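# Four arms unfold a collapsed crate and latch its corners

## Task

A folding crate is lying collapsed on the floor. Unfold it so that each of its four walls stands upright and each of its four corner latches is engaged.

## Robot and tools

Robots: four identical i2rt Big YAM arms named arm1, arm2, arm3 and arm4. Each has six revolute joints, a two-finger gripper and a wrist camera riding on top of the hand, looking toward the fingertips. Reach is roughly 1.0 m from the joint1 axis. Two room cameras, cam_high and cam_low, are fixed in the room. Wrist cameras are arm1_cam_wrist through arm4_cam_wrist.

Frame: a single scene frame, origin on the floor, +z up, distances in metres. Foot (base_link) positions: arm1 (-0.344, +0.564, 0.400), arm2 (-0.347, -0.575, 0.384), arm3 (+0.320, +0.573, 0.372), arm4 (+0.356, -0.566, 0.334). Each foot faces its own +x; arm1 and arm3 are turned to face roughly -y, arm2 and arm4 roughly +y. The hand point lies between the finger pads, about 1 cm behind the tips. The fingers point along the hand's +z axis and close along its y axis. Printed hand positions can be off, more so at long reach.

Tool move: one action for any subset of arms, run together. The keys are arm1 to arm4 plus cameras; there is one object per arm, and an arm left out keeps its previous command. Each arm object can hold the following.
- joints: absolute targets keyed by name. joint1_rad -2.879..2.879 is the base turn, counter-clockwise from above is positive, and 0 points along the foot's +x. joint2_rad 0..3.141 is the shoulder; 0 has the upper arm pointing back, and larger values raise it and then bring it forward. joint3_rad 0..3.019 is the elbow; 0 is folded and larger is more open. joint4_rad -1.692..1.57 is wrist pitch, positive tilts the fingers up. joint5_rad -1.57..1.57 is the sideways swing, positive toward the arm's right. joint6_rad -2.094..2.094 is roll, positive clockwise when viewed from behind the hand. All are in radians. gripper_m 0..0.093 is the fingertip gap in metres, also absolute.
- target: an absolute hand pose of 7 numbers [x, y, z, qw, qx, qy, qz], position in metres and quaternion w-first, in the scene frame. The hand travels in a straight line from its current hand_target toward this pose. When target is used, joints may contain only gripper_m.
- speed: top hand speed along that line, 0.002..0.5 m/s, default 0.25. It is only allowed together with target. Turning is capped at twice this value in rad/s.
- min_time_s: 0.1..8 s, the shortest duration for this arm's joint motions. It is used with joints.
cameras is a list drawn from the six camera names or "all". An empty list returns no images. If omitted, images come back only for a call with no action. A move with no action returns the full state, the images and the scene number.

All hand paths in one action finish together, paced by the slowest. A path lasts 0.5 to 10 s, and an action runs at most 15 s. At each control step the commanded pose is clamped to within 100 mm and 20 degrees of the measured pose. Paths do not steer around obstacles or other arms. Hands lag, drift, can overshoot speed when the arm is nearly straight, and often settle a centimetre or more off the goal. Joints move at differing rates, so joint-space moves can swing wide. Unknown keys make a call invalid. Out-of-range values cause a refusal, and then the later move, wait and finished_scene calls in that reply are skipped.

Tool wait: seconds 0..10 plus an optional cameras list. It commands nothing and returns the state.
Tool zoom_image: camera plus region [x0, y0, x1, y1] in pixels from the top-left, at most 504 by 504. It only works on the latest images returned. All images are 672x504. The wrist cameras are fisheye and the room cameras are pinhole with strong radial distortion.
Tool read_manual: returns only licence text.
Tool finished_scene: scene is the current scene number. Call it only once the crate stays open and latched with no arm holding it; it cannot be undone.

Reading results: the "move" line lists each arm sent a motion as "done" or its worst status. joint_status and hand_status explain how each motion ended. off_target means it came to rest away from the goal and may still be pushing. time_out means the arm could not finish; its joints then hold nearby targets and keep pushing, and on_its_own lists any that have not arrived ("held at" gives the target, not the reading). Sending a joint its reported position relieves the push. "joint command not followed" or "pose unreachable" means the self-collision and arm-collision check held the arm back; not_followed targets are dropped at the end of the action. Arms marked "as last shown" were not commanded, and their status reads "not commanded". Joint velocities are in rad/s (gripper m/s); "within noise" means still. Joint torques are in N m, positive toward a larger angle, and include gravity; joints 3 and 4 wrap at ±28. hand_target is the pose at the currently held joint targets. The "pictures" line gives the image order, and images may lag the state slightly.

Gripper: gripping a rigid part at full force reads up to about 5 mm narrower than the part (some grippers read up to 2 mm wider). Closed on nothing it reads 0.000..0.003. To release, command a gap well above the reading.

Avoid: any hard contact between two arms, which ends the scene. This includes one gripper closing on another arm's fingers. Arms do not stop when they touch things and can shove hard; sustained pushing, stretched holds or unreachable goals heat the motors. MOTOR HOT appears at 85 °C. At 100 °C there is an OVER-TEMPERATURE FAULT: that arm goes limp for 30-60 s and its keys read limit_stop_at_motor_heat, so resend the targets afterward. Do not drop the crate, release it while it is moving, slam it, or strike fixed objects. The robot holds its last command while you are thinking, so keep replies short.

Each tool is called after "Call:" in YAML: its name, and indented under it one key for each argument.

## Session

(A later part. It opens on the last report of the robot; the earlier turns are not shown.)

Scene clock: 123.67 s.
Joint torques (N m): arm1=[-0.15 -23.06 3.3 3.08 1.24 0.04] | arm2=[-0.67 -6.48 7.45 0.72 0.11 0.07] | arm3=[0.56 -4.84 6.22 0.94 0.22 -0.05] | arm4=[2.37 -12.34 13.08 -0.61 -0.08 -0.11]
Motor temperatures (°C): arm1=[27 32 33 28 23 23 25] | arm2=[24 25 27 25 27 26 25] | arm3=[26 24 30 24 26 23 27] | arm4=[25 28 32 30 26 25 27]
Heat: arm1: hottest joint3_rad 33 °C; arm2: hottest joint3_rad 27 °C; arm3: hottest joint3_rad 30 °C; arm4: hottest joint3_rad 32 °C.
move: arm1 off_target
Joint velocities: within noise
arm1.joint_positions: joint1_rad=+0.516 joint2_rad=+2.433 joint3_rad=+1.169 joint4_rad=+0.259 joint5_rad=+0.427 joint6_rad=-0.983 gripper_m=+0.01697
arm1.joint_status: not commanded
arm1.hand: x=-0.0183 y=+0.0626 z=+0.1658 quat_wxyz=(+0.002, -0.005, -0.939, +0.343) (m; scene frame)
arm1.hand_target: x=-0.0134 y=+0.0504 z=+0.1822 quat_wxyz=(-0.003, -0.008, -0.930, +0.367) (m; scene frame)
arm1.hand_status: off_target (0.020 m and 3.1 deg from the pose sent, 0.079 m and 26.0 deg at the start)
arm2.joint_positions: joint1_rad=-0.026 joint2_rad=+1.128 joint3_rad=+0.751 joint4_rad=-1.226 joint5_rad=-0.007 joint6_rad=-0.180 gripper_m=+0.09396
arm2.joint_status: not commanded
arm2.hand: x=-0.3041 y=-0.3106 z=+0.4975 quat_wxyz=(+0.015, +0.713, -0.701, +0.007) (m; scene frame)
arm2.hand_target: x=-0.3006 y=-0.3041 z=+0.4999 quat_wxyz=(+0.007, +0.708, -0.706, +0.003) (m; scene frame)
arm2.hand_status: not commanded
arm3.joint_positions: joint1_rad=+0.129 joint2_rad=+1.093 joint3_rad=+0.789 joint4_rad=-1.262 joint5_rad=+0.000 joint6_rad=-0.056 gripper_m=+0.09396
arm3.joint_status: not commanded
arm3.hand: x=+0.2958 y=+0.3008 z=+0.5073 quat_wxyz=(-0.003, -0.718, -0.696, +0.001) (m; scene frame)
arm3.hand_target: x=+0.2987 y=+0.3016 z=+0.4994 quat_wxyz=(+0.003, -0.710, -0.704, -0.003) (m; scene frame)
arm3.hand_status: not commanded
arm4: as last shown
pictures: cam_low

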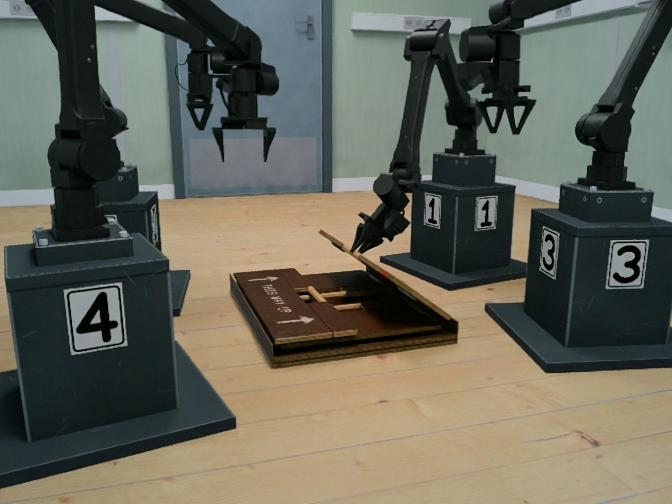

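Call:
move:
  arm1: {"target": [-0.013, 0.110, 0.235, 0.0072, 0.011, 0.834, -0.552], "speed": 0.15}
  cameras: ["cam_low"]

Call:
zoom_image:
  camera: "cam_low"
  region: [220, 180, 490, 380]

Scene clock: 138.00 s.
Joint torques (N m): arm1=[-0.67 -20.42 2.19 3.86 1.23 0.01] | arm2=[-0.67 -6.42 7.43 0.72 0.11 0.06] | arm3=[0.38 -5.07 6.31 0.92 0.22 -0.04] | arm4=[2.37 -12.34 13.08 -0.62 -0.08 -0.11]
Motor temperatures (°C): arm1=[27 33 32 28 24 23 26] | arm2=[24 25 27 25 27 26 25] | arm3=[26 24 30 24 26 23 27] | arm4=[25 28 33 30 26 25 26]
Heat: arm1: hottest joint2_rad 33 °C; arm2: hottest joint3_rad 27 °C; arm3: hottest joint3_rad 30 °C; arm4: hottest joint3_rad 33 °C.
move: arm1 off_target
Joint velocities: within noise
arm1.joint_positions: joint1_rad=+0.665 joint2_rad=+2.447 joint3_rad=+0.928 joint4_rad=+0.876 joint5_rad=+0.738 joint6_rad=-1.098 gripper_m=+0.01697
arm1.joint_status: not commanded
arm1.hand: x=-0.0186 y=+0.1195 z=+0.2182 quat_wxyz=(+0.001, -0.001, -0.848, +0.530) (m; scene frame)
arm1.hand_target: x=-0.0126 y=+0.1086 z=+0.2353 quat_wxyz=(-0.006, -0.012, -0.833, +0.553) (m; scene frame)
arm1.hand_status: off_target (0.020 m and 3.4 deg from the pose sent, 0.084 m and 26.9 deg at the start)
arm2, arm3: as last shown
arm4.joint_positions: joint1_rad=+0.499 joint2_rad=+1.602 joint3_rad=+1.185 joint4_rad=-1.184 joint5_rad=-0.003 joint6_rad=-0.817 gripper_m=+0.09396
arm4.joint_status: not commanded
arm4.hand: x=+0.0681 y=-0.2291 z=+0.4389 quat_wxyz=(+0.012, +1.000, -0.024, +0.009) (m; scene frame)
arm4.hand_target: x=+0.0554 y=-0.2192 z=+0.4485 quat_wxyz=(+0.004, +1.000, -0.011, +0.003) (m; scene frame)
arm4.hand_status: not commanded
pictures: cam_low

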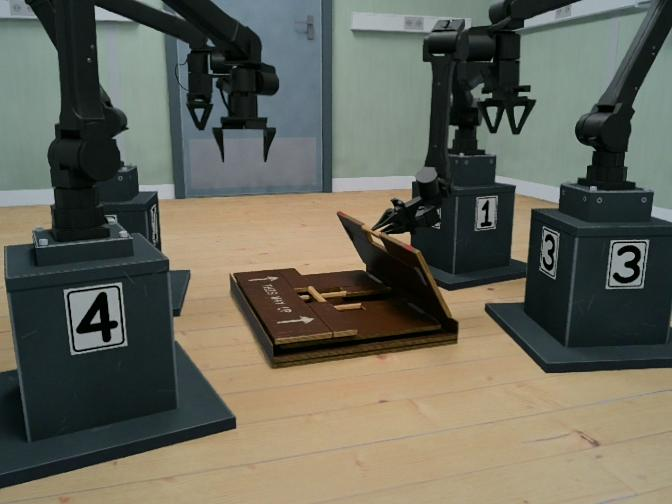

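Scaled by 1.867 from the camera's 672x504 image, which has a finer 960x720 frame.

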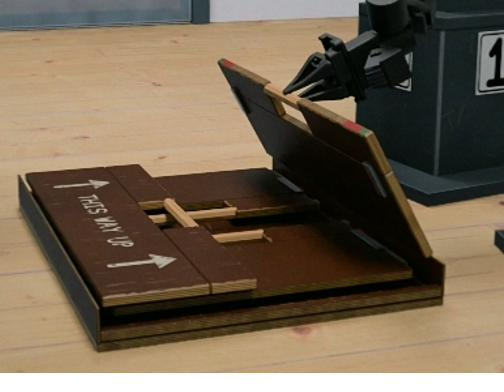

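Call:
move:
  arm1: {"target": [-0.013, 0.160, 0.256, 0.008, 0.0105, 0.77, -0.638], "speed": 0.15}
  cameras: []

Call:
move:
  arm1: {"target": [-0.013, 0.205, 0.262, 0.009, 0.009, 0.700, -0.714], "speed": 0.12}
  cameras: ["cam_low", "cam_high", "arm1_cam_wrist"]

Call:
zoom_image:
  camera: "cam_low"
  region: [220, 180, 490, 380]

Call:
zoom_image:
  camera: "cam_high"
  region: [220, 220, 440, 410]

Scene clock: 142.37 s.
Joint torques (N m): arm1=[0.15 -20.25 0.23 4.3 0.96 -0.09] | arm2=[-0.67 -6.53 7.43 0.7 0.11 0.06] | arm3=[0.32 -5.3 6.34 0.88 0.21 -0.02] | arm4=[2.37 -12.34 13.07 -0.62 -0.08 -0.11]
Motor temperatures (°C): arm1=[27 33 32 28 24 23 26] | arm2=[24 25 27 25 27 26 25] | arm3=[26 24 30 24 26 23 27] | arm4=[25 28 33 30 26 25 26]
Heat: arm1: hottest joint2_rad 33 °C; arm2: hottest joint3_rad 27 °C; arm3: hottest joint3_rad 30 °C; arm4: hottest joint3_rad 33 °C.
move: arm1 off_target
Joint velocities: within noise
arm1.joint_positions: joint1_rad=+0.772 joint2_rad=+2.548 joint3_rad=+0.864 joint4_rad=+1.287 joint5_rad=+0.919 joint6_rad=-1.245 gripper_m=+0.01697
arm1.joint_status: not commanded
arm1.hand: x=-0.0197 y=+0.1642 z=+0.2371 quat_wxyz=(+0.002, +0.000, -0.784, +0.621) (m; scene frame)
arm1.hand_target: x=-0.0132 y=+0.1595 z=+0.2561 quat_wxyz=(-0.008, -0.012, -0.770, +0.638) (m; scene frame)
arm1.hand_status: off_target (0.020 m and 3.0 deg from the pose sent, 0.056 m and 15.4 deg at the start)
arm2, arm3, arm4: as last shown
pictures: none
No camera images: "cameras" was empty.

Scene clock: 143.77 s.
Joint torques (N m): arm1=[1.38 -21.07 -1.18 4.07 1.14 -0.07] | arm2=[-0.73 -6.48 7.43 0.72 0.11 0.06] | arm3=[0.62 -5.48 6.11 0.79 0.24 -0.05] | arm4=[2.32 -12.34 13.08 -0.62 -0.08 -0.11]
Motor temperatures (°C): arm1=[27 33 32 28 24 23 26] | arm2=[24 25 27 25 27 26 25] | arm3=[26 24 30 24 26 23 27] | arm4=[25 28 33 30 26 25 26]
Heat: arm1: hottest joint2_rad 33 °C; arm2: hottest joint3_rad 27 °C; arm3: hottest joint3_rad 30 °C; arm4: hottest joint3_rad 33 °C.
move: arm1 off_target
Joint velocities: within noise
arm1.joint_positions: joint1_rad=+0.856 joint2_rad=+2.634 joint3_rad=+0.876 joint4_rad=+1.522 joint5_rad=+1.079 joint6_rad=-1.362 gripper_m=+0.01697
arm1.joint_status: not commanded
arm1.hand: x=-0.0201 y=+0.1950 z=+0.2433 quat_wxyz=(+0.019, -0.016, -0.743, +0.669) (m; scene frame)
arm1.hand_target: x=-0.0127 y=+0.1980 z=+0.2626 quat_wxyz=(+0.006, -0.028, -0.731, +0.682) (m; scene frame)
arm1.hand_status: off_target (0.022 m and 7.9 deg from the pose sent, 0.048 m and 14.5 deg at the start; a joint's target at an end of its range on 27 of 42 steps)
arm2, arm3, arm4: as last shown
pictures: arm1_cam_wrist, cam_high, cam_low

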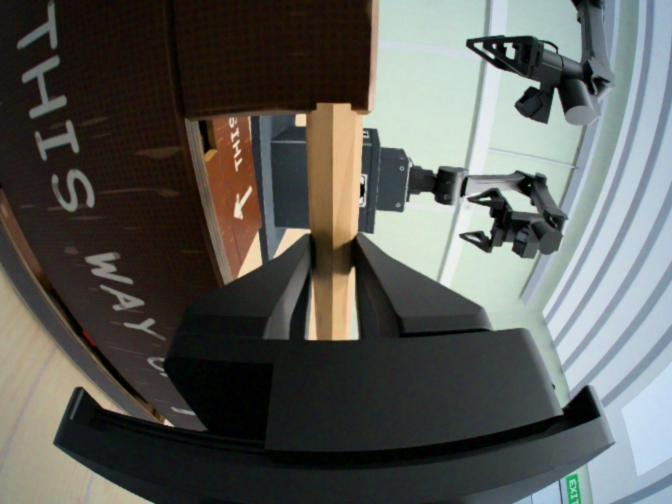

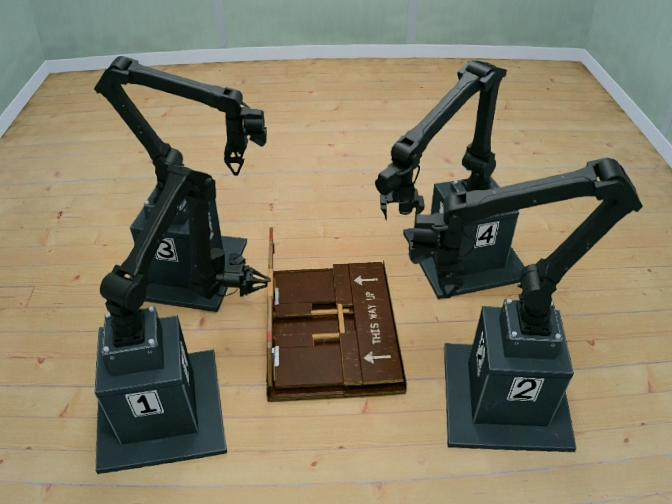

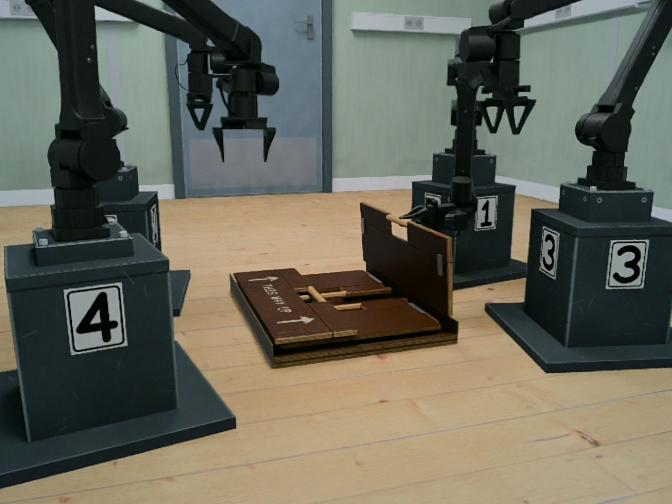

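Scaled by 1.867 from the camera's 672x504 image, which has a finer 960x720 frame.

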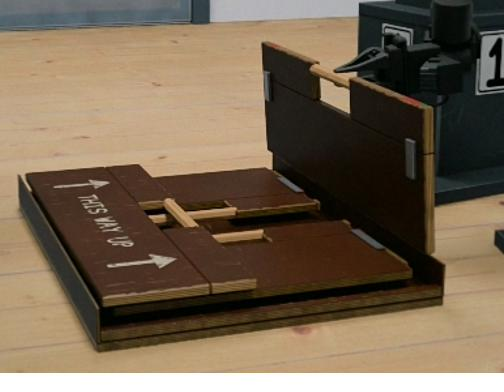

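Scaled by 2.291 from the camera's 672x504 image, which has a finer 960x720 frame.

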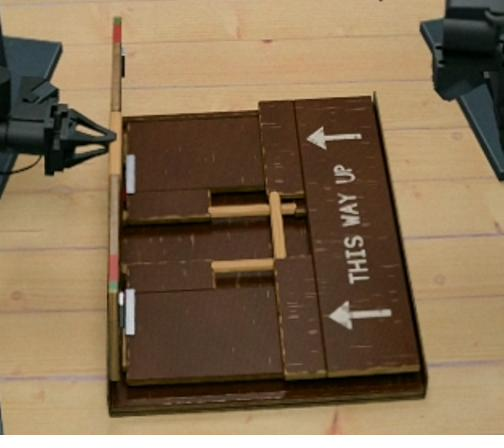

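Call:
move:
  arm1: {"target": [-0.013, 0.220, 0.263, -0.006, 0.028, 0.731, -0.682], "speed": 0.1}
  cameras: ["cam_low", "cam_high"]

Call:
zoom_image:
  camera: "cam_low"
  region: [220, 180, 490, 380]

Call:
zoom_image:
  camera: "cam_high"
  region: [220, 220, 440, 410]

Scene clock: 148.03 s.
Joint torques (N m): arm1=[2.14 -20.6 -2.5 3.81 1.14 0.19] | arm2=[-0.73 -6.48 7.43 0.69 0.11 0.06] | arm3=[0.73 -4.95 6.16 0.91 0.23 -0.02] | arm4=[2.32 -12.34 13.07 -0.61 -0.08 -0.11]
Motor temperatures (°C): arm1=[27 33 32 28 24 23 26] | arm2=[24 25 27 25 27 26 25] | arm3=[26 24 30 24 26 23 27] | arm4=[25 28 33 30 26 25 26]
Heat: arm1: hottest joint2_rad 33 °C; arm2: hottest joint3_rad 27 °C; arm3: hottest joint3_rad 30 °C; arm4: hottest joint3_rad 33 °C.
move: arm1 off_target
Joint velocities: within noise
arm1.joint_positions: joint1_rad=+0.890 joint2_rad=+2.634 joint3_rad=+0.864 joint4_rad=+1.525 joint5_rad=+1.126 joint6_rad=-1.356 gripper_m=+0.01697
arm1.joint_status: not commanded
arm1.hand: x=-0.0203 y=+0.2086 z=+0.2445 quat_wxyz=(+0.026, -0.019, -0.741, +0.671) (m; scene frame)
arm1.hand_target: x=-0.0130 y=+0.2192 z=+0.2623 quat_wxyz=(+0.005, -0.031, -0.732, +0.680) (m; scene frame)
arm1.hand_status: off_target (0.023 m and 3.0 deg from the pose sent, 0.033 m and 2.8 deg at the start; a joint's target at an end of its range on 23 of 29 steps)
arm2, arm3, arm4: as last shown
pictures: cam_high, cam_low

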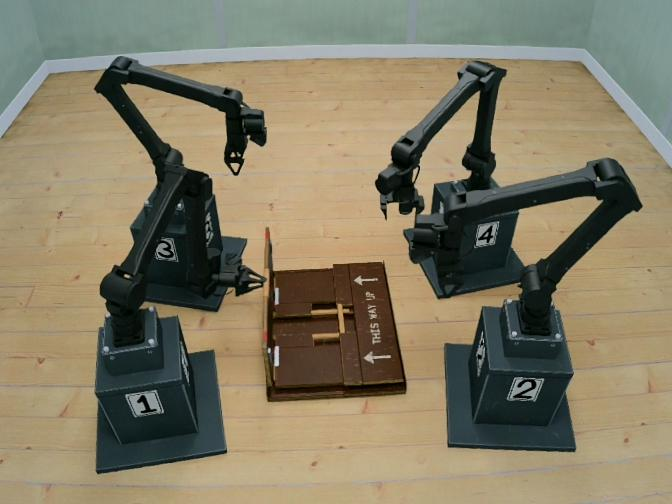

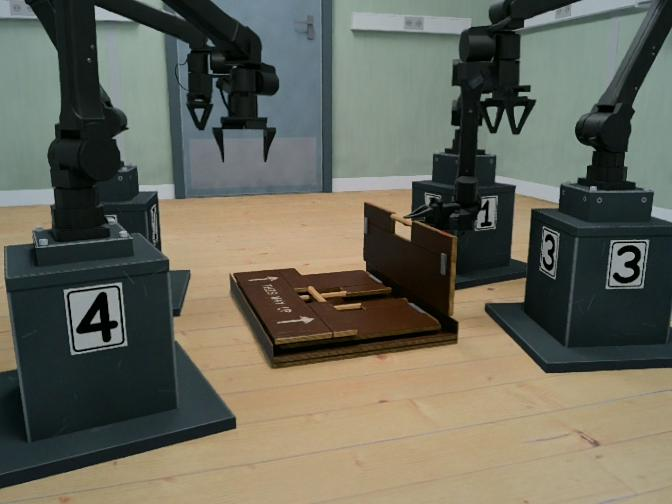

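Scaled by 1.867 from the camera's 672x504 image, which has a finer 960x720 frame.

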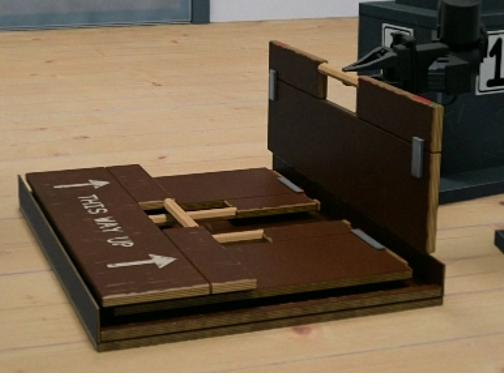

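Scaled by 2.291 from the camera's 672x504 image, which has a finer 960x720 frame.

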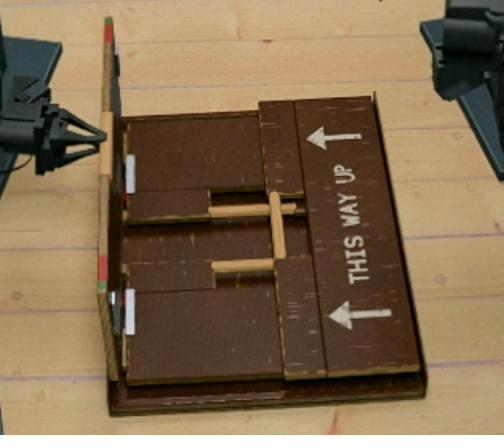

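Call:
move:
  arm4: {"target": [-0.030, -0.020, 0.13, 0, -1, 0, 0], "speed": 0.35, "joints": {"gripper_m": 0.052}}
  cameras: ["arm4_cam_wrist", "cam_low"]

Scene clock: 154.40 s.
Joint torques (N m): arm1=[2.14 -20.95 -2.35 3.95 1.18 0.16] | arm2=[-0.73 -6.42 7.45 0.7 0.11 0.07] | arm3=[0.09 -4.89 6.31 0.81 0.23 -0.06] | arm4=[1.14 -22.71 10.86 -0.53 -0.16 -0.11]
Motor temperatures (°C): arm1=[27 33 31 28 24 23 26] | arm2=[24 25 27 25 27 26 25] | arm3=[26 24 30 24 26 23 27] | arm4=[25 28 33 30 26 25 26]
Heat: arm1: hottest joint2_rad 33 °C; arm2: hottest joint3_rad 27 °C; arm3: hottest joint3_rad 30 °C; arm4: hottest joint3_rad 33 °C.
move: arm4 off_target
Joint velocities: within noise
arm1, arm2, arm3: as last shown
arm4.joint_positions: joint1_rad=+0.412 joint2_rad=+2.519 joint3_rad=+1.807 joint4_rad=-0.864 joint5_rad=-0.001 joint6_rad=-0.938 gripper_m=+0.05208
arm4.joint_status: all done
arm4.hand: x=-0.0250 y=-0.0314 z=+0.1327 quat_wxyz=(+0.003, +1.000, -0.007, +0.001) (m; scene frame)
arm4.hand_target: x=-0.0272 y=-0.0225 z=+0.1287 quat_wxyz=(+0.001, +1.000, +0.000, +0.000) (m; scene frame)
arm4.hand_status: off_target (0.013 m and 0.8 deg from the pose sent, 0.386 m and 3.2 deg at the start)
pictures: arm4_cam_wrist, cam_low

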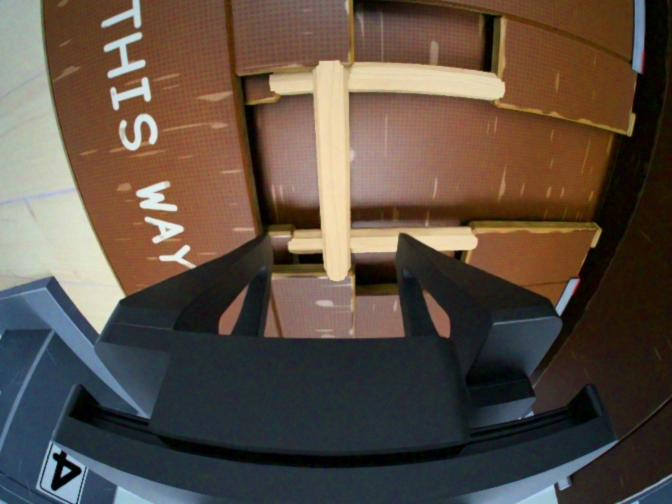

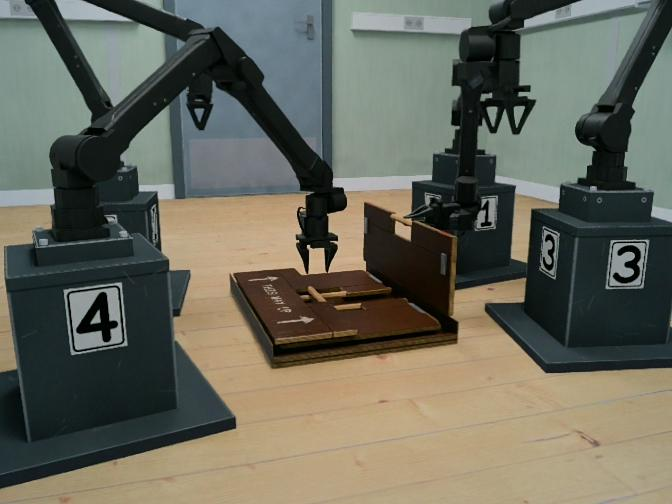

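Call:
move:
  arm4: {"target": [-0.0275, -0.0225, 0.052, 0, -1, 0, 0], "speed": 0.15, "joints": {"gripper_m": 0.048}}
  cameras: ["arm4_cam_wrist"]

Scene clock: 158.43 s.
Joint torques (N m): arm1=[2.49 -20.19 -2.61 3.97 1.16 0.21] | arm2=[-0.73 -6.48 7.46 0.72 0.11 0.07] | arm3=[0.67 -5.07 6.19 0.94 0.22 -0.06] | arm4=[1.44 -23.24 9.92 0.05 -0.11 -0.11]
Motor temperatures (°C): arm1=[27 33 31 28 24 23 26] | arm2=[24 25 27 25 27 26 25] | arm3=[26 24 30 24 26 23 27] | arm4=[25 29 33 30 26 25 26]
Heat: arm1: hottest joint2_rad 33 °C; arm2: hottest joint3_rad 27 °C; arm3: hottest joint3_rad 30 °C; arm4: hottest joint3_rad 33 °C.
move: arm4 off_target
Joint velocities: within noise
arm1, arm2, arm3: as last shown
arm4.joint_positions: joint1_rad=+0.412 joint2_rad=+2.671 joint3_rad=+1.877 joint4_rad=-0.798 joint5_rad=-0.001 joint6_rad=-0.938 gripper_m=+0.04807
arm4.joint_status: all done
arm4.hand: x=-0.0227 y=-0.0346 z=+0.0557 quat_wxyz=(+0.009, +1.000, -0.007, +0.006) (m; scene frame)
arm4.hand_target: x=-0.0269 y=-0.0233 z=+0.0521 quat_wxyz=(+0.000, +1.000, +0.000, +0.000) (m; scene frame)
arm4.hand_status: off_target (0.014 m and 1.4 deg from the pose sent, 0.081 m and 0.8 deg at the start)
pictures: arm4_cam_wrist

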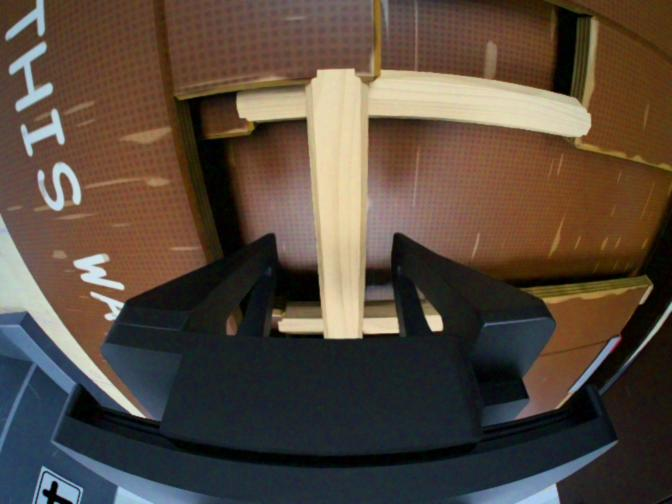

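Call:
move:
  arm4: {"target": [-0.0275, -0.0205, 0.052, 0, -1, 0, 0], "speed": 0.1, "joints": {"gripper_m": 0.012}}
  cameras: ["arm4_cam_wrist"]

Scene clock: 160.67 s.
Joint torques (N m): arm1=[2.43 -20.42 -2.56 4.11 1.14 0.22] | arm2=[-0.73 -6.42 7.45 0.72 0.11 0.06] | arm3=[0.67 -5.07 6.3 0.92 0.25 -0.03] | arm4=[1.38 -22.53 10.51 -0.23 -0.21 0]
Motor temperatures (°C): arm1=[27 33 31 28 24 23 26] | arm2=[24 25 27 25 27 26 25] | arm3=[26 24 30 24 26 23 27] | arm4=[25 28 33 30 26 25 26]
Heat: arm1: hottest joint2_rad 33 °C; arm2: hottest joint3_rad 27 °C; arm3: hottest joint3_rad 30 °C; arm4: hottest joint3_rad 33 °C.
move: arm4 off_target
Joint velocities: within noise
arm1, arm2, arm3: as last shown
arm4.joint_positions: joint1_rad=+0.410 joint2_rad=+2.673 joint3_rad=+1.882 joint4_rad=-0.796 joint5_rad=+0.002 joint6_rad=-0.960 gripper_m=+0.01697
arm4.joint_status: gripper_m off_target (ended at +0.01700, target +0.01200)
arm4.hand: x=-0.0227 y=-0.0320 z=+0.0559 quat_wxyz=(+0.006, +1.000, +0.003, +0.005) (m; scene frame)
arm4.hand_target: x=-0.0268 y=-0.0214 z=+0.0517 quat_wxyz=(+0.000, +1.000, +0.005, +0.000) (m; scene frame)
arm4.hand_status: off_target (0.013 m and 1.0 deg from the pose sent, 0.015 m and 1.4 deg at the start)
pictures: arm4_cam_wrist

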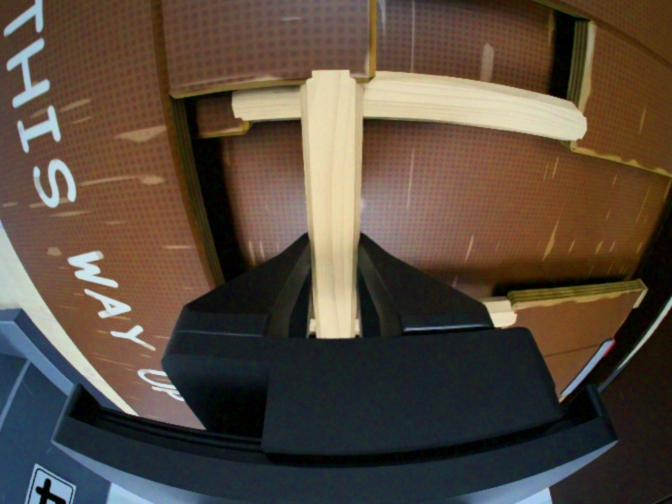

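Call:
move:
  arm4: {"target": [-0.027, -0.033, 0.130, 0.2, -0.98, 0, 0], "speed": 0.15}
  cameras: []

Call:
move:
  arm4: {"target": [-0.027, -0.066, 0.191, 0.3665, -0.930, 0, 0], "speed": 0.15}
  cameras: ["cam_low", "arm4_cam_wrist"]

Scene clock: 165.53 s.
Joint torques (N m): arm1=[2.84 -20.37 -2.36 4.14 1.16 0.21] | arm2=[-0.73 -6.48 7.45 0.7 0.11 0.06] | arm3=[0.44 -5.36 6.15 0.8 0.24 -0.01] | arm4=[2.37 -23.71 6 1.46 0.53 0.29]
Motor temperatures (°C): arm1=[27 33 31 28 24 23 26] | arm2=[24 25 27 25 27 26 25] | arm3=[26 24 30 24 26 23 27] | arm4=[25 29 33 30 26 25 27]
Heat: arm1: hottest joint2_rad 33 °C; arm2: hottest joint3_rad 27 °C; arm3: hottest joint3_rad 30 °C; arm4: hottest joint3_rad 33 °C.
move: arm4 off_target
Joint velocities: within noise
arm1: as last shown
arm2.joint_positions: joint1_rad=-0.026 joint2_rad=+1.128 joint3_rad=+0.751 joint4_rad=-1.226 joint5_rad=-0.007 joint6_rad=-0.180 gripper_m=+0.09396
arm2.joint_status: not commanded
arm2.hand: x=-0.3041 y=-0.3106 z=+0.4975 quat_wxyz=(+0.015, +0.713, -0.701, +0.007) (m; scene frame)
arm2.hand_target: x=-0.3006 y=-0.3041 z=+0.4999 quat_wxyz=(+0.007, +0.708, -0.706, +0.003) (m; scene frame)
arm2.hand_status: not commanded
arm3.joint_positions: joint1_rad=+0.129 joint2_rad=+1.093 joint3_rad=+0.789 joint4_rad=-1.262 joint5_rad=+0.000 joint6_rad=-0.056 gripper_m=+0.09396
arm3.joint_status: not commanded
arm3.hand: x=+0.2958 y=+0.3008 z=+0.5073 quat_wxyz=(-0.003, -0.718, -0.696, +0.001) (m; scene frame)
arm3.hand_target: x=+0.2987 y=+0.3016 z=+0.4994 quat_wxyz=(+0.003, -0.710, -0.704, -0.003) (m; scene frame)
arm3.hand_status: not commanded
arm4.joint_positions: joint1_rad=+0.478 joint2_rad=+2.435 joint3_rad=+1.500 joint4_rad=-0.351 joint5_rad=+0.231 joint6_rad=-0.926 gripper_m=+0.01697
arm4.joint_status: not commanded
arm4.hand: x=-0.0237 y=-0.0383 z=+0.1181 quat_wxyz=(-0.181, +0.983, +0.003, +0.003) (m; scene frame)
arm4.hand_target: x=-0.0306 y=-0.0339 z=+0.1301 quat_wxyz=(-0.198, +0.980, -0.003, -0.004) (m; scene frame)
arm4.hand_status: off_target (0.013 m and 2.3 deg from the pose sent, 0.074 m and 23.8 deg at the start)
pictures: none
No camera images: "cameras" was empty.

Scene clock: 167.43 s.
Joint torques (N m): arm1=[2.55 -20.19 -2.24 3.97 1.15 0.19] | arm2=[-0.73 -6.48 7.46 0.72 0.1 0.07] | arm3=[0.56 -5.01 6.24 0.84 0.25 -0.06] | arm4=[2.37 -21.3 5.3 1.94 0.71 -0.04]
Motor temperatures (°C): arm1=[27 33 31 28 24 23 26] | arm2=[24 25 27 25 27 26 25] | arm3=[26 24 30 24 26 23 27] | arm4=[25 29 33 30 26 25 27]
Heat: arm1: hottest joint2_rad 33 °C; arm2: hottest joint3_rad 27 °C; arm3: hottest joint3_rad 30 °C; arm4: hottest joint3_rad 33 °C.
move: arm4 off_target
Joint velocities: within noise
arm1, arm2, arm3: as last shown
arm4.joint_positions: joint1_rad=+0.576 joint2_rad=+2.282 joint3_rad=+1.202 joint4_rad=+0.057 joint5_rad=+0.488 joint6_rad=-0.926 gripper_m=+0.01697
arm4.joint_status: not commanded
arm4.hand: x=-0.0229 y=-0.0696 z=+0.1765 quat_wxyz=(-0.351, +0.936, -0.001, +0.004) (m; scene frame)
arm4.hand_target: x=-0.0292 y=-0.0667 z=+0.1903 quat_wxyz=(-0.367, +0.930, +0.005, +0.000) (m; scene frame)
arm4.hand_status: off_target (0.016 m and 2.0 deg from the pose sent, 0.078 m and 22.2 deg at the start)
pictures: arm4_cam_wrist, cam_low

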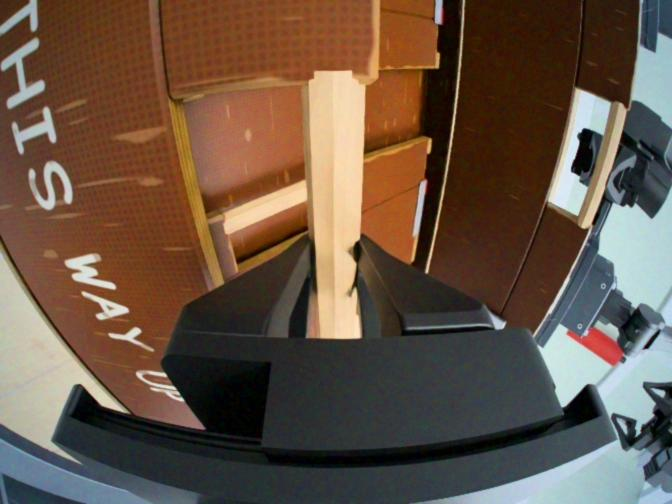

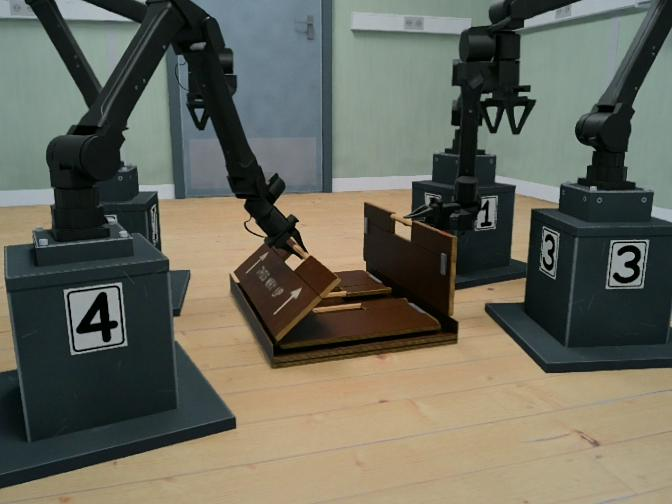

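Call:
move:
  arm4: {"target": [-0.028, -0.117, 0.232, 0.53, -0.848, 0, 0], "speed": 0.15}
  cameras: []

Call:
move:
  arm4: {"target": [-0.028, -0.172, 0.253, 0.643, -0.766, 0, 0], "speed": 0.15}
  cameras: ["cam_low", "cam_high"]

Call:
zoom_image:
  camera: "cam_high"
  region: [220, 220, 440, 410]

Scene clock: 172.20 s.
Joint torques (N m): arm1=[2.49 -21.19 -2.44 4.07 1.16 0.19] | arm2=[-0.62 -6.42 7.45 0.72 0.11 0.06] | arm3=[0.21 -5.01 6.24 0.95 0.23 -0.03] | arm4=[2.08 -18.02 4.79 2.89 0.83 -0.17]
Motor temperatures (°C): arm1=[27 33 30 28 24 23 26] | arm2=[24 25 27 25 27 26 25] | arm3=[26 24 30 24 26 23 27] | arm4=[25 29 32 30 27 25 27]
Heat: arm1: hottest joint2_rad 33 °C; arm2: hottest joint3_rad 27 °C; arm3: hottest joint3_rad 30 °C; arm4: hottest joint3_rad 32 °C.
move: arm4 off_target
Joint velocities: within noise
arm1, arm2, arm3: as last shown
arm4.joint_positions: joint1_rad=+0.708 joint2_rad=+2.248 joint3_rad=+0.972 joint4_rad=+0.551 joint5_rad=+0.778 joint6_rad=-1.012 gripper_m=+0.01697
arm4.joint_status: not commanded
arm4.hand: x=-0.0222 y=-0.1208 z=+0.2207 quat_wxyz=(-0.514, +0.858, -0.004, +0.001) (m; scene frame)
arm4.hand_target: x=-0.0287 y=-0.1168 z=+0.2321 quat_wxyz=(-0.530, +0.848, -0.001, -0.001) (m; scene frame)
arm4.hand_status: off_target (0.013 m and 2.2 deg from the pose sent, 0.073 m and 22.9 deg at the start)
pictures: none
No camera images: "cameras" was empty.

Scene clock: 174.10 s.
Joint torques (N m): arm1=[2.84 -20.95 -2.44 4.07 1.13 0.21] | arm2=[-0.67 -6.48 7.43 0.7 0.1 0.06] | arm3=[0.09 -4.78 6.23 0.91 0.23 -0.05] | arm4=[2.37 -17.55 2.97 3.17 0.57 -0.36]
Motor temperatures (°C): arm1=[27 33 30 28 24 23 26] | arm2=[24 25 27 24 27 26 25] | arm3=[26 24 30 24 26 23 27] | arm4=[25 29 32 30 27 25 27]
Heat: arm1: hottest joint2_rad 33 °C; arm2: hottest joint3_rad 27 °C; arm3: hottest joint3_rad 30 °C; arm4: hottest joint3_rad 32 °C.
move: arm4 off_target
Joint velocities: within noise
arm1, arm2, arm3: as last shown
arm4.joint_positions: joint1_rad=+0.827 joint2_rad=+2.355 joint3_rad=+0.872 joint4_rad=+1.091 joint5_rad=+1.005 joint6_rad=-1.230 gripper_m=+0.01697
arm4.joint_status: not commanded
arm4.hand: x=-0.0208 y=-0.1712 z=+0.2404 quat_wxyz=(-0.631, +0.776, -0.004, +0.000) (m; scene frame)
arm4.hand_target: x=-0.0277 y=-0.1705 z=+0.2537 quat_wxyz=(-0.643, +0.766, +0.000, +0.001) (m; scene frame)
arm4.hand_status: off_target (0.015 m and 1.9 deg from the pose sent, 0.061 m and 18.2 deg at the start)
pictures: cam_high, cam_low

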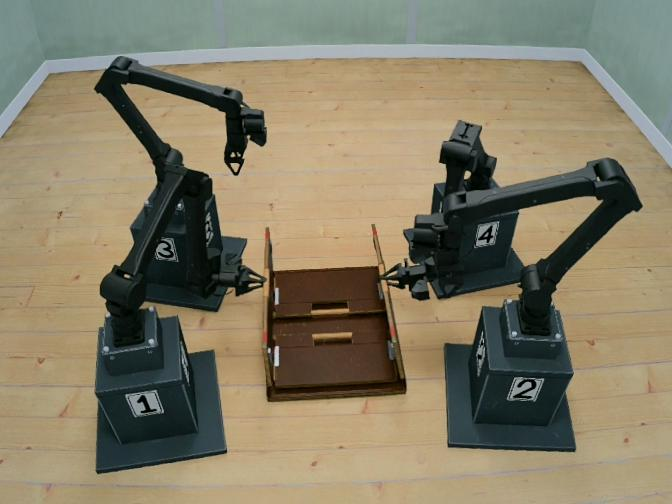

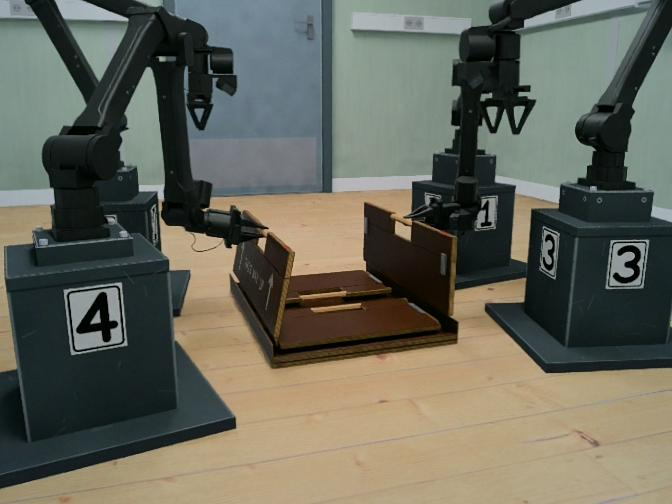

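Scaled by 2.291 from the camera's 672x504 image, which has a finer 960x720 frame.

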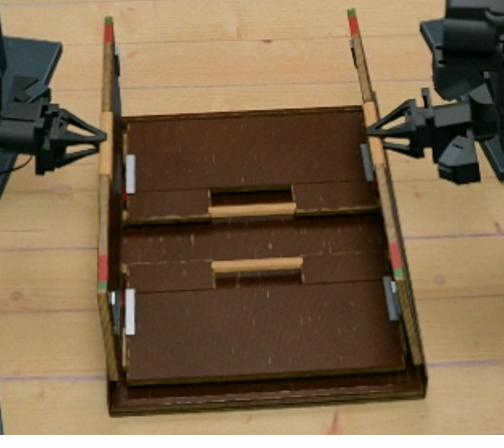

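Call:
move:
  arm4: {"target": [-0.028, -0.214, 0.259, 0.669, -0.743, 0, 0], "speed": 0.12}
  cameras: ["cam_low", "cam_high", "arm3_cam_wrist", "arm2_cam_wrist"]

Call:
zoom_image:
  camera: "cam_high"
  region: [220, 220, 440, 410]

Call:
zoom_image:
  camera: "cam_low"
  region: [220, 180, 490, 380]

Scene clock: 178.00 s.
Joint torques (N m): arm1=[2.37 -20.54 -2.4 3.99 1.15 0.21] | arm2=[-0.67 -6.48 7.43 0.7 0.11 0.07] | arm3=[0.44 -4.42 6.34 0.87 0.23 -0.07] | arm4=[3.08 -17.55 1.24 3.33 0.62 -0.34]
Motor temperatures (°C): arm1=[27 33 30 28 24 23 26] | arm2=[24 25 27 24 27 26 25] | arm3=[26 24 31 24 26 23 27] | arm4=[25 29 32 30 27 25 27]
Heat: arm1: hottest joint2_rad 33 °C; arm2: hottest joint3_rad 27 °C; arm3: hottest joint3_rad 31 °C; arm4: hottest joint3_rad 32 °C.
move: arm4 off_target
Joint velocities: within noise
arm1.joint_positions: joint1_rad=+0.890 joint2_rad=+2.634 joint3_rad=+0.864 joint4_rad=+1.525 joint5_rad=+1.126 joint6_rad=-1.356 gripper_m=+0.01697
arm1.joint_status: not commanded
arm1.hand: x=-0.0203 y=+0.2086 z=+0.2445 quat_wxyz=(+0.026, -0.019, -0.741, +0.671) (m; scene frame)
arm1.hand_target: x=-0.0130 y=+0.2192 z=+0.2623 quat_wxyz=(+0.005, -0.031, -0.732, +0.680) (m; scene frame)
arm1.hand_status: not commanded
arm2, arm3: as last shown
arm4.joint_positions: joint1_rad=+0.899 joint2_rad=+2.397 joint3_rad=+0.842 joint4_rad=+1.258 joint5_rad=+1.106 joint6_rad=-1.300 gripper_m=+0.01697
arm4.joint_status: not commanded
arm4.hand: x=-0.0194 y=-0.2041 z=+0.2452 quat_wxyz=(-0.659, +0.752, -0.008, +0.004) (m; scene frame)
arm4.hand_target: x=-0.0253 y=-0.2096 z=+0.2591 quat_wxyz=(-0.669, +0.743, -0.004, +0.003) (m; scene frame)
arm4.hand_status: off_target (0.019 m and 1.9 deg from the pose sent, 0.047 m and 5.8 deg at the start)
pictures: arm2_cam_wrist, arm3_cam_wrist, cam_high, cam_low

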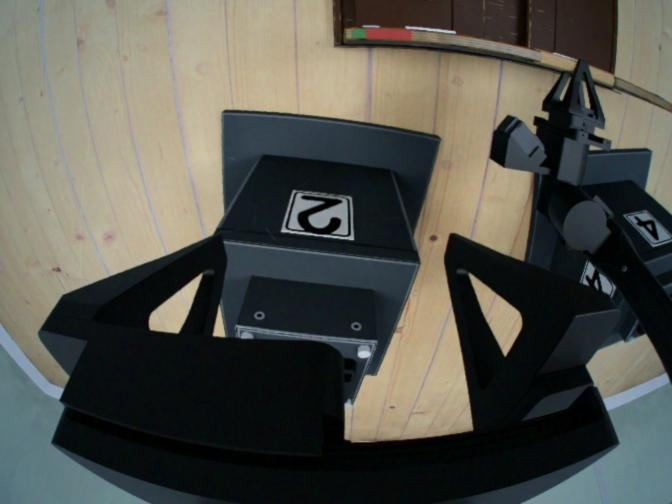

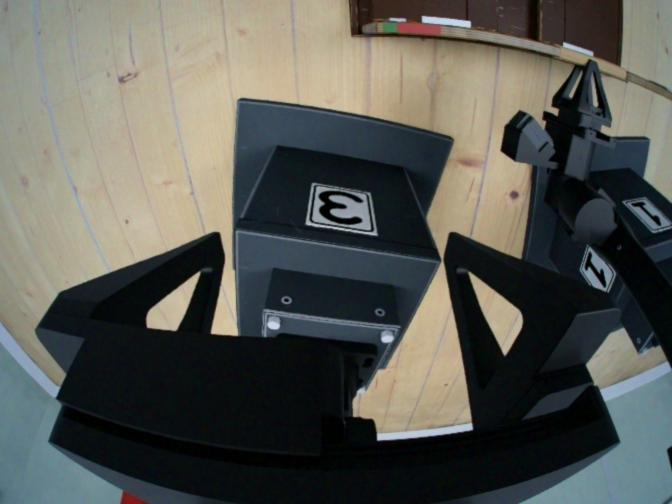

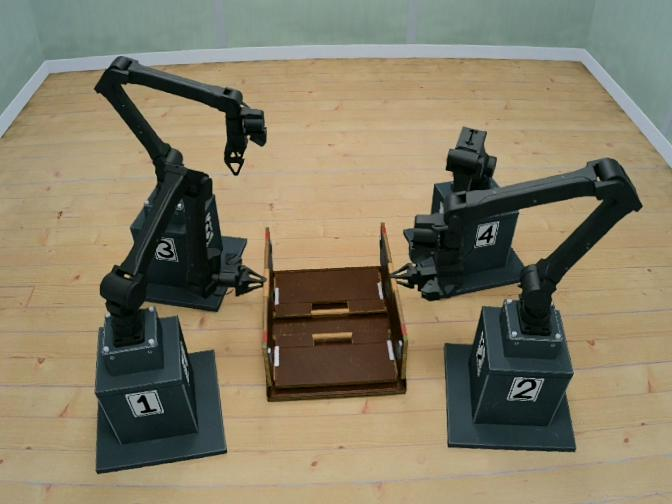

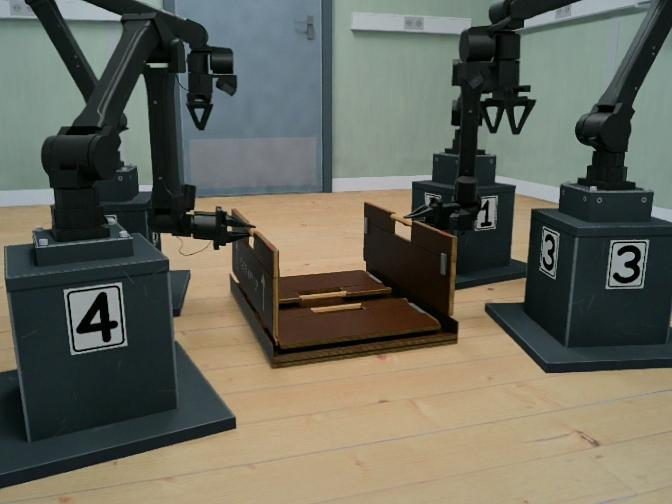

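Scaled by 2.291 from the camera's 672x504 image, which has a finer 960x720 frame.

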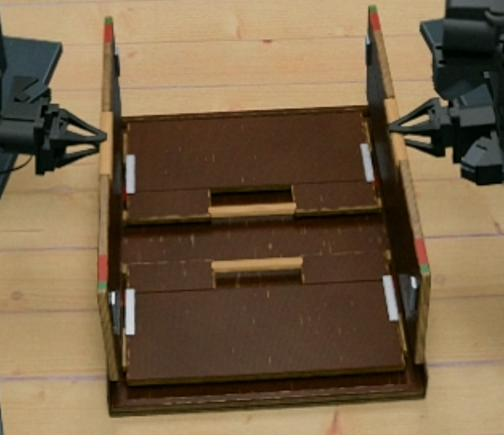

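Scaled by 1.867 from the camera's 672x504 image, which has a finer 960x720 frame.

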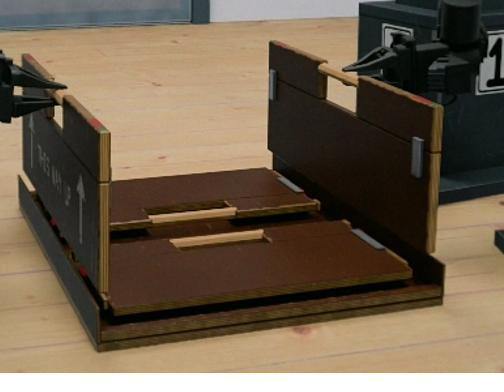

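Call:
move:
  arm2: {"target": [-0.070, 0.008, 0.14, 0, -0.7071, 0.7071, 0], "speed": 0.35, "joints": {"gripper_m": 0.052}}
  cameras: ["arm2_cam_wrist", "cam_low", "cam_high"]

Scene clock: 192.67 s.
Joint torques (N m): arm1=[2.67 -20.54 -2.51 4.04 1.14 0.2] | arm2=[0.09 -24.18 7.28 -0.12 -0.15 -0.13] | arm3=[0.26 -5.01 6.2 0.9 0.22 -0.03] | arm4=[3.08 -17.67 1.24 3.26 0.62 -0.32]
Motor temperatures (°C): arm1=[27 33 30 28 25 23 26] | arm2=[24 25 27 24 27 26 25] | arm3=[26 24 31 24 26 23 27] | arm4=[25 29 31 31 27 25 28]
Heat: arm1: hottest joint2_rad 33 °C; arm2: hottest joint3_rad 27 °C; arm3: hottest joint3_rad 31 °C; arm4: hottest joint3_rad 31 °C.
move: arm2 off_target
Joint velocities: within noise
arm1, arm3: as last shown
arm2.joint_positions: joint1_rad=-0.302 joint2_rad=+2.567 joint3_rad=+1.733 joint4_rad=-0.758 joint5_rad=-0.002 joint6_rad=-0.432 gripper_m=+0.05213
arm2.joint_status: all done
arm2.hand: x=-0.0798 y=-0.0068 z=+0.1329 quat_wxyz=(+0.010, +0.705, -0.709, +0.003) (m; scene frame)
arm2.hand_target: x=-0.0728 y=+0.0047 z=+0.1383 quat_wxyz=(+0.002, +0.707, -0.707, -0.002) (m; scene frame)
arm2.hand_status: off_target (0.019 m and 1.3 deg from the pose sent, 0.533 m and 2.1 deg at the start)
arm4.joint_positions: joint1_rad=+0.899 joint2_rad=+2.397 joint3_rad=+0.842 joint4_rad=+1.259 joint5_rad=+1.106 joint6_rad=-1.300 gripper_m=+0.01697
arm4.joint_status: not commanded
arm4.hand: x=-0.0195 y=-0.2040 z=+0.2454 quat_wxyz=(-0.659, +0.752, -0.008, +0.004) (m; scene frame)
arm4.hand_target: x=-0.0253 y=-0.2096 z=+0.2593 quat_wxyz=(-0.669, +0.743, -0.004, +0.003) (m; scene frame)
arm4.hand_status: not commanded
pictures: arm2_cam_wrist, cam_high, cam_low

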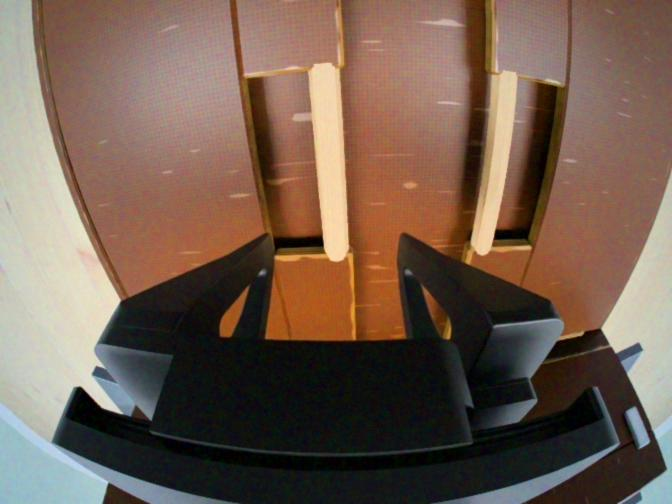

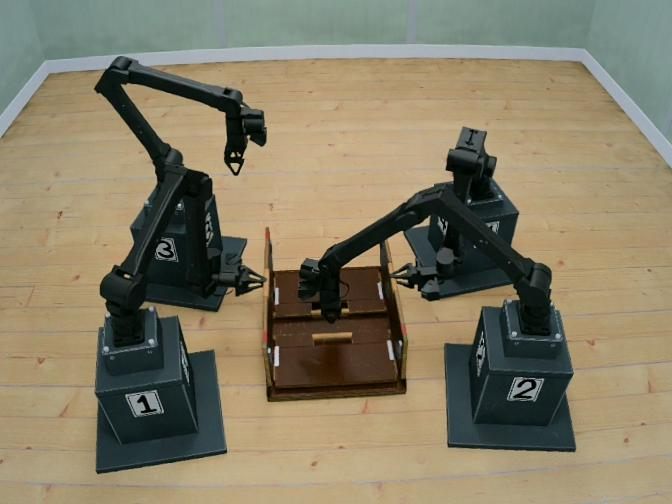

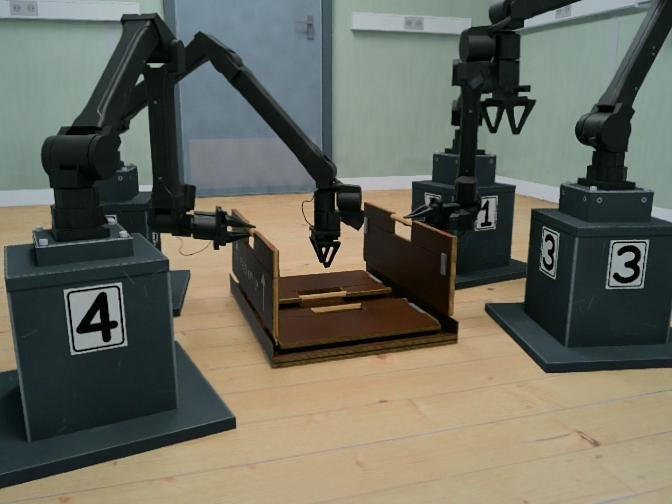

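Call:
move:
  arm2: {"target": [-0.0735, -0.001, 0.046, 0, -0.7071, 0.7071, 0], "speed": 0.15, "joints": {"gripper_m": 0.047}}
  cameras: ["arm2_cam_wrist", "cam_low"]

Call:
zoom_image:
  camera: "cam_low"
  region: [260, 220, 400, 340]

Scene clock: 198.50 s.
Joint torques (N m): arm1=[2.73 -21.42 -2.54 3.96 1.17 0.18] | arm2=[-0.5 -24.82 6.64 0.62 0.05 -0.13] | arm3=[0.32 -5.6 6.23 0.91 0.19 -0.03] | arm4=[3.08 -17.67 1.24 3.26 0.62 -0.32]
Motor temperatures (°C): arm1=[27 33 30 28 25 23 26] | arm2=[24 26 27 24 27 26 25] | arm3=[26 24 31 24 26 23 27] | arm4=[25 29 30 31 27 25 28]
Heat: arm1: hottest joint2_rad 33 °C; arm2: hottest joint3_rad 27 °C; arm3: hottest joint3_rad 31 °C; arm4: hottest joint4_rad 31 °C.
move: arm2 off_target
Joint velocities: within noise
arm1, arm3, arm4: as last shown
arm2.joint_positions: joint1_rad=-0.299 joint2_rad=+2.757 joint3_rad=+1.822 joint4_rad=-0.679 joint5_rad=-0.002 joint6_rad=-0.433 gripper_m=+0.04713
arm2.joint_status: all done
arm2.hand: x=-0.0872 y=-0.0182 z=+0.0388 quat_wxyz=(+0.020, +0.706, -0.708, +0.006) (m; scene frame)
arm2.hand_target: x=-0.0758 y=-0.0014 z=+0.0465 quat_wxyz=(+0.000, +0.708, -0.706, +0.000) (m; scene frame)
arm2.hand_status: off_target (0.023 m and 2.5 deg from the pose sent, 0.087 m and 1.3 deg at the start)
pictures: arm2_cam_wrist, cam_low

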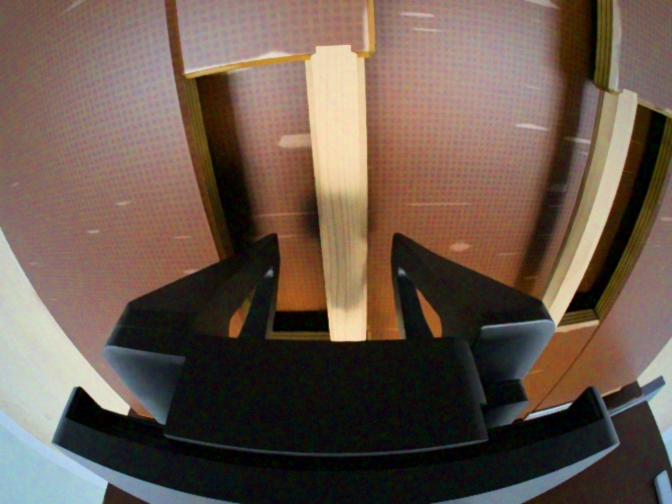

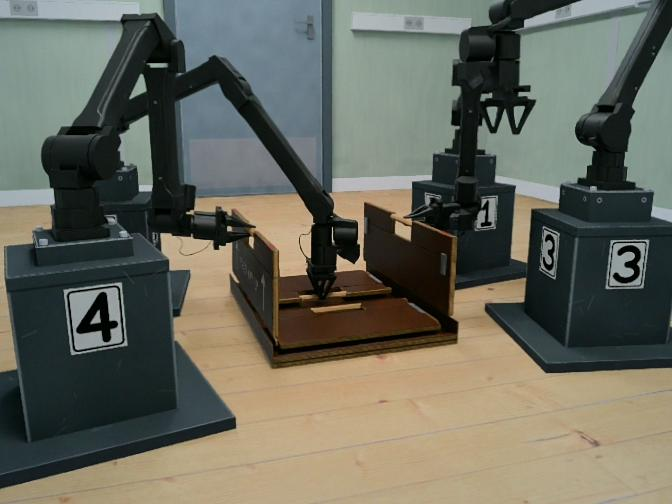

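Scaled by 3.600 from the camera's 672x504 image, which has a finer 960x720 frame.

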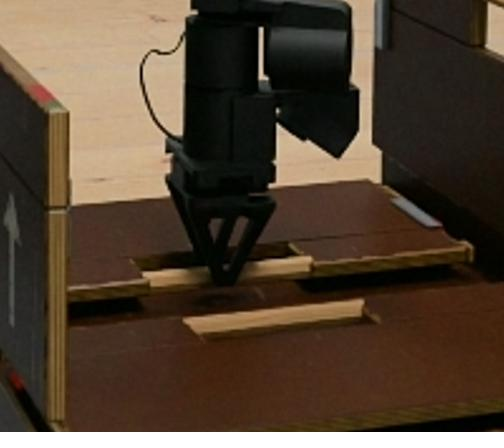

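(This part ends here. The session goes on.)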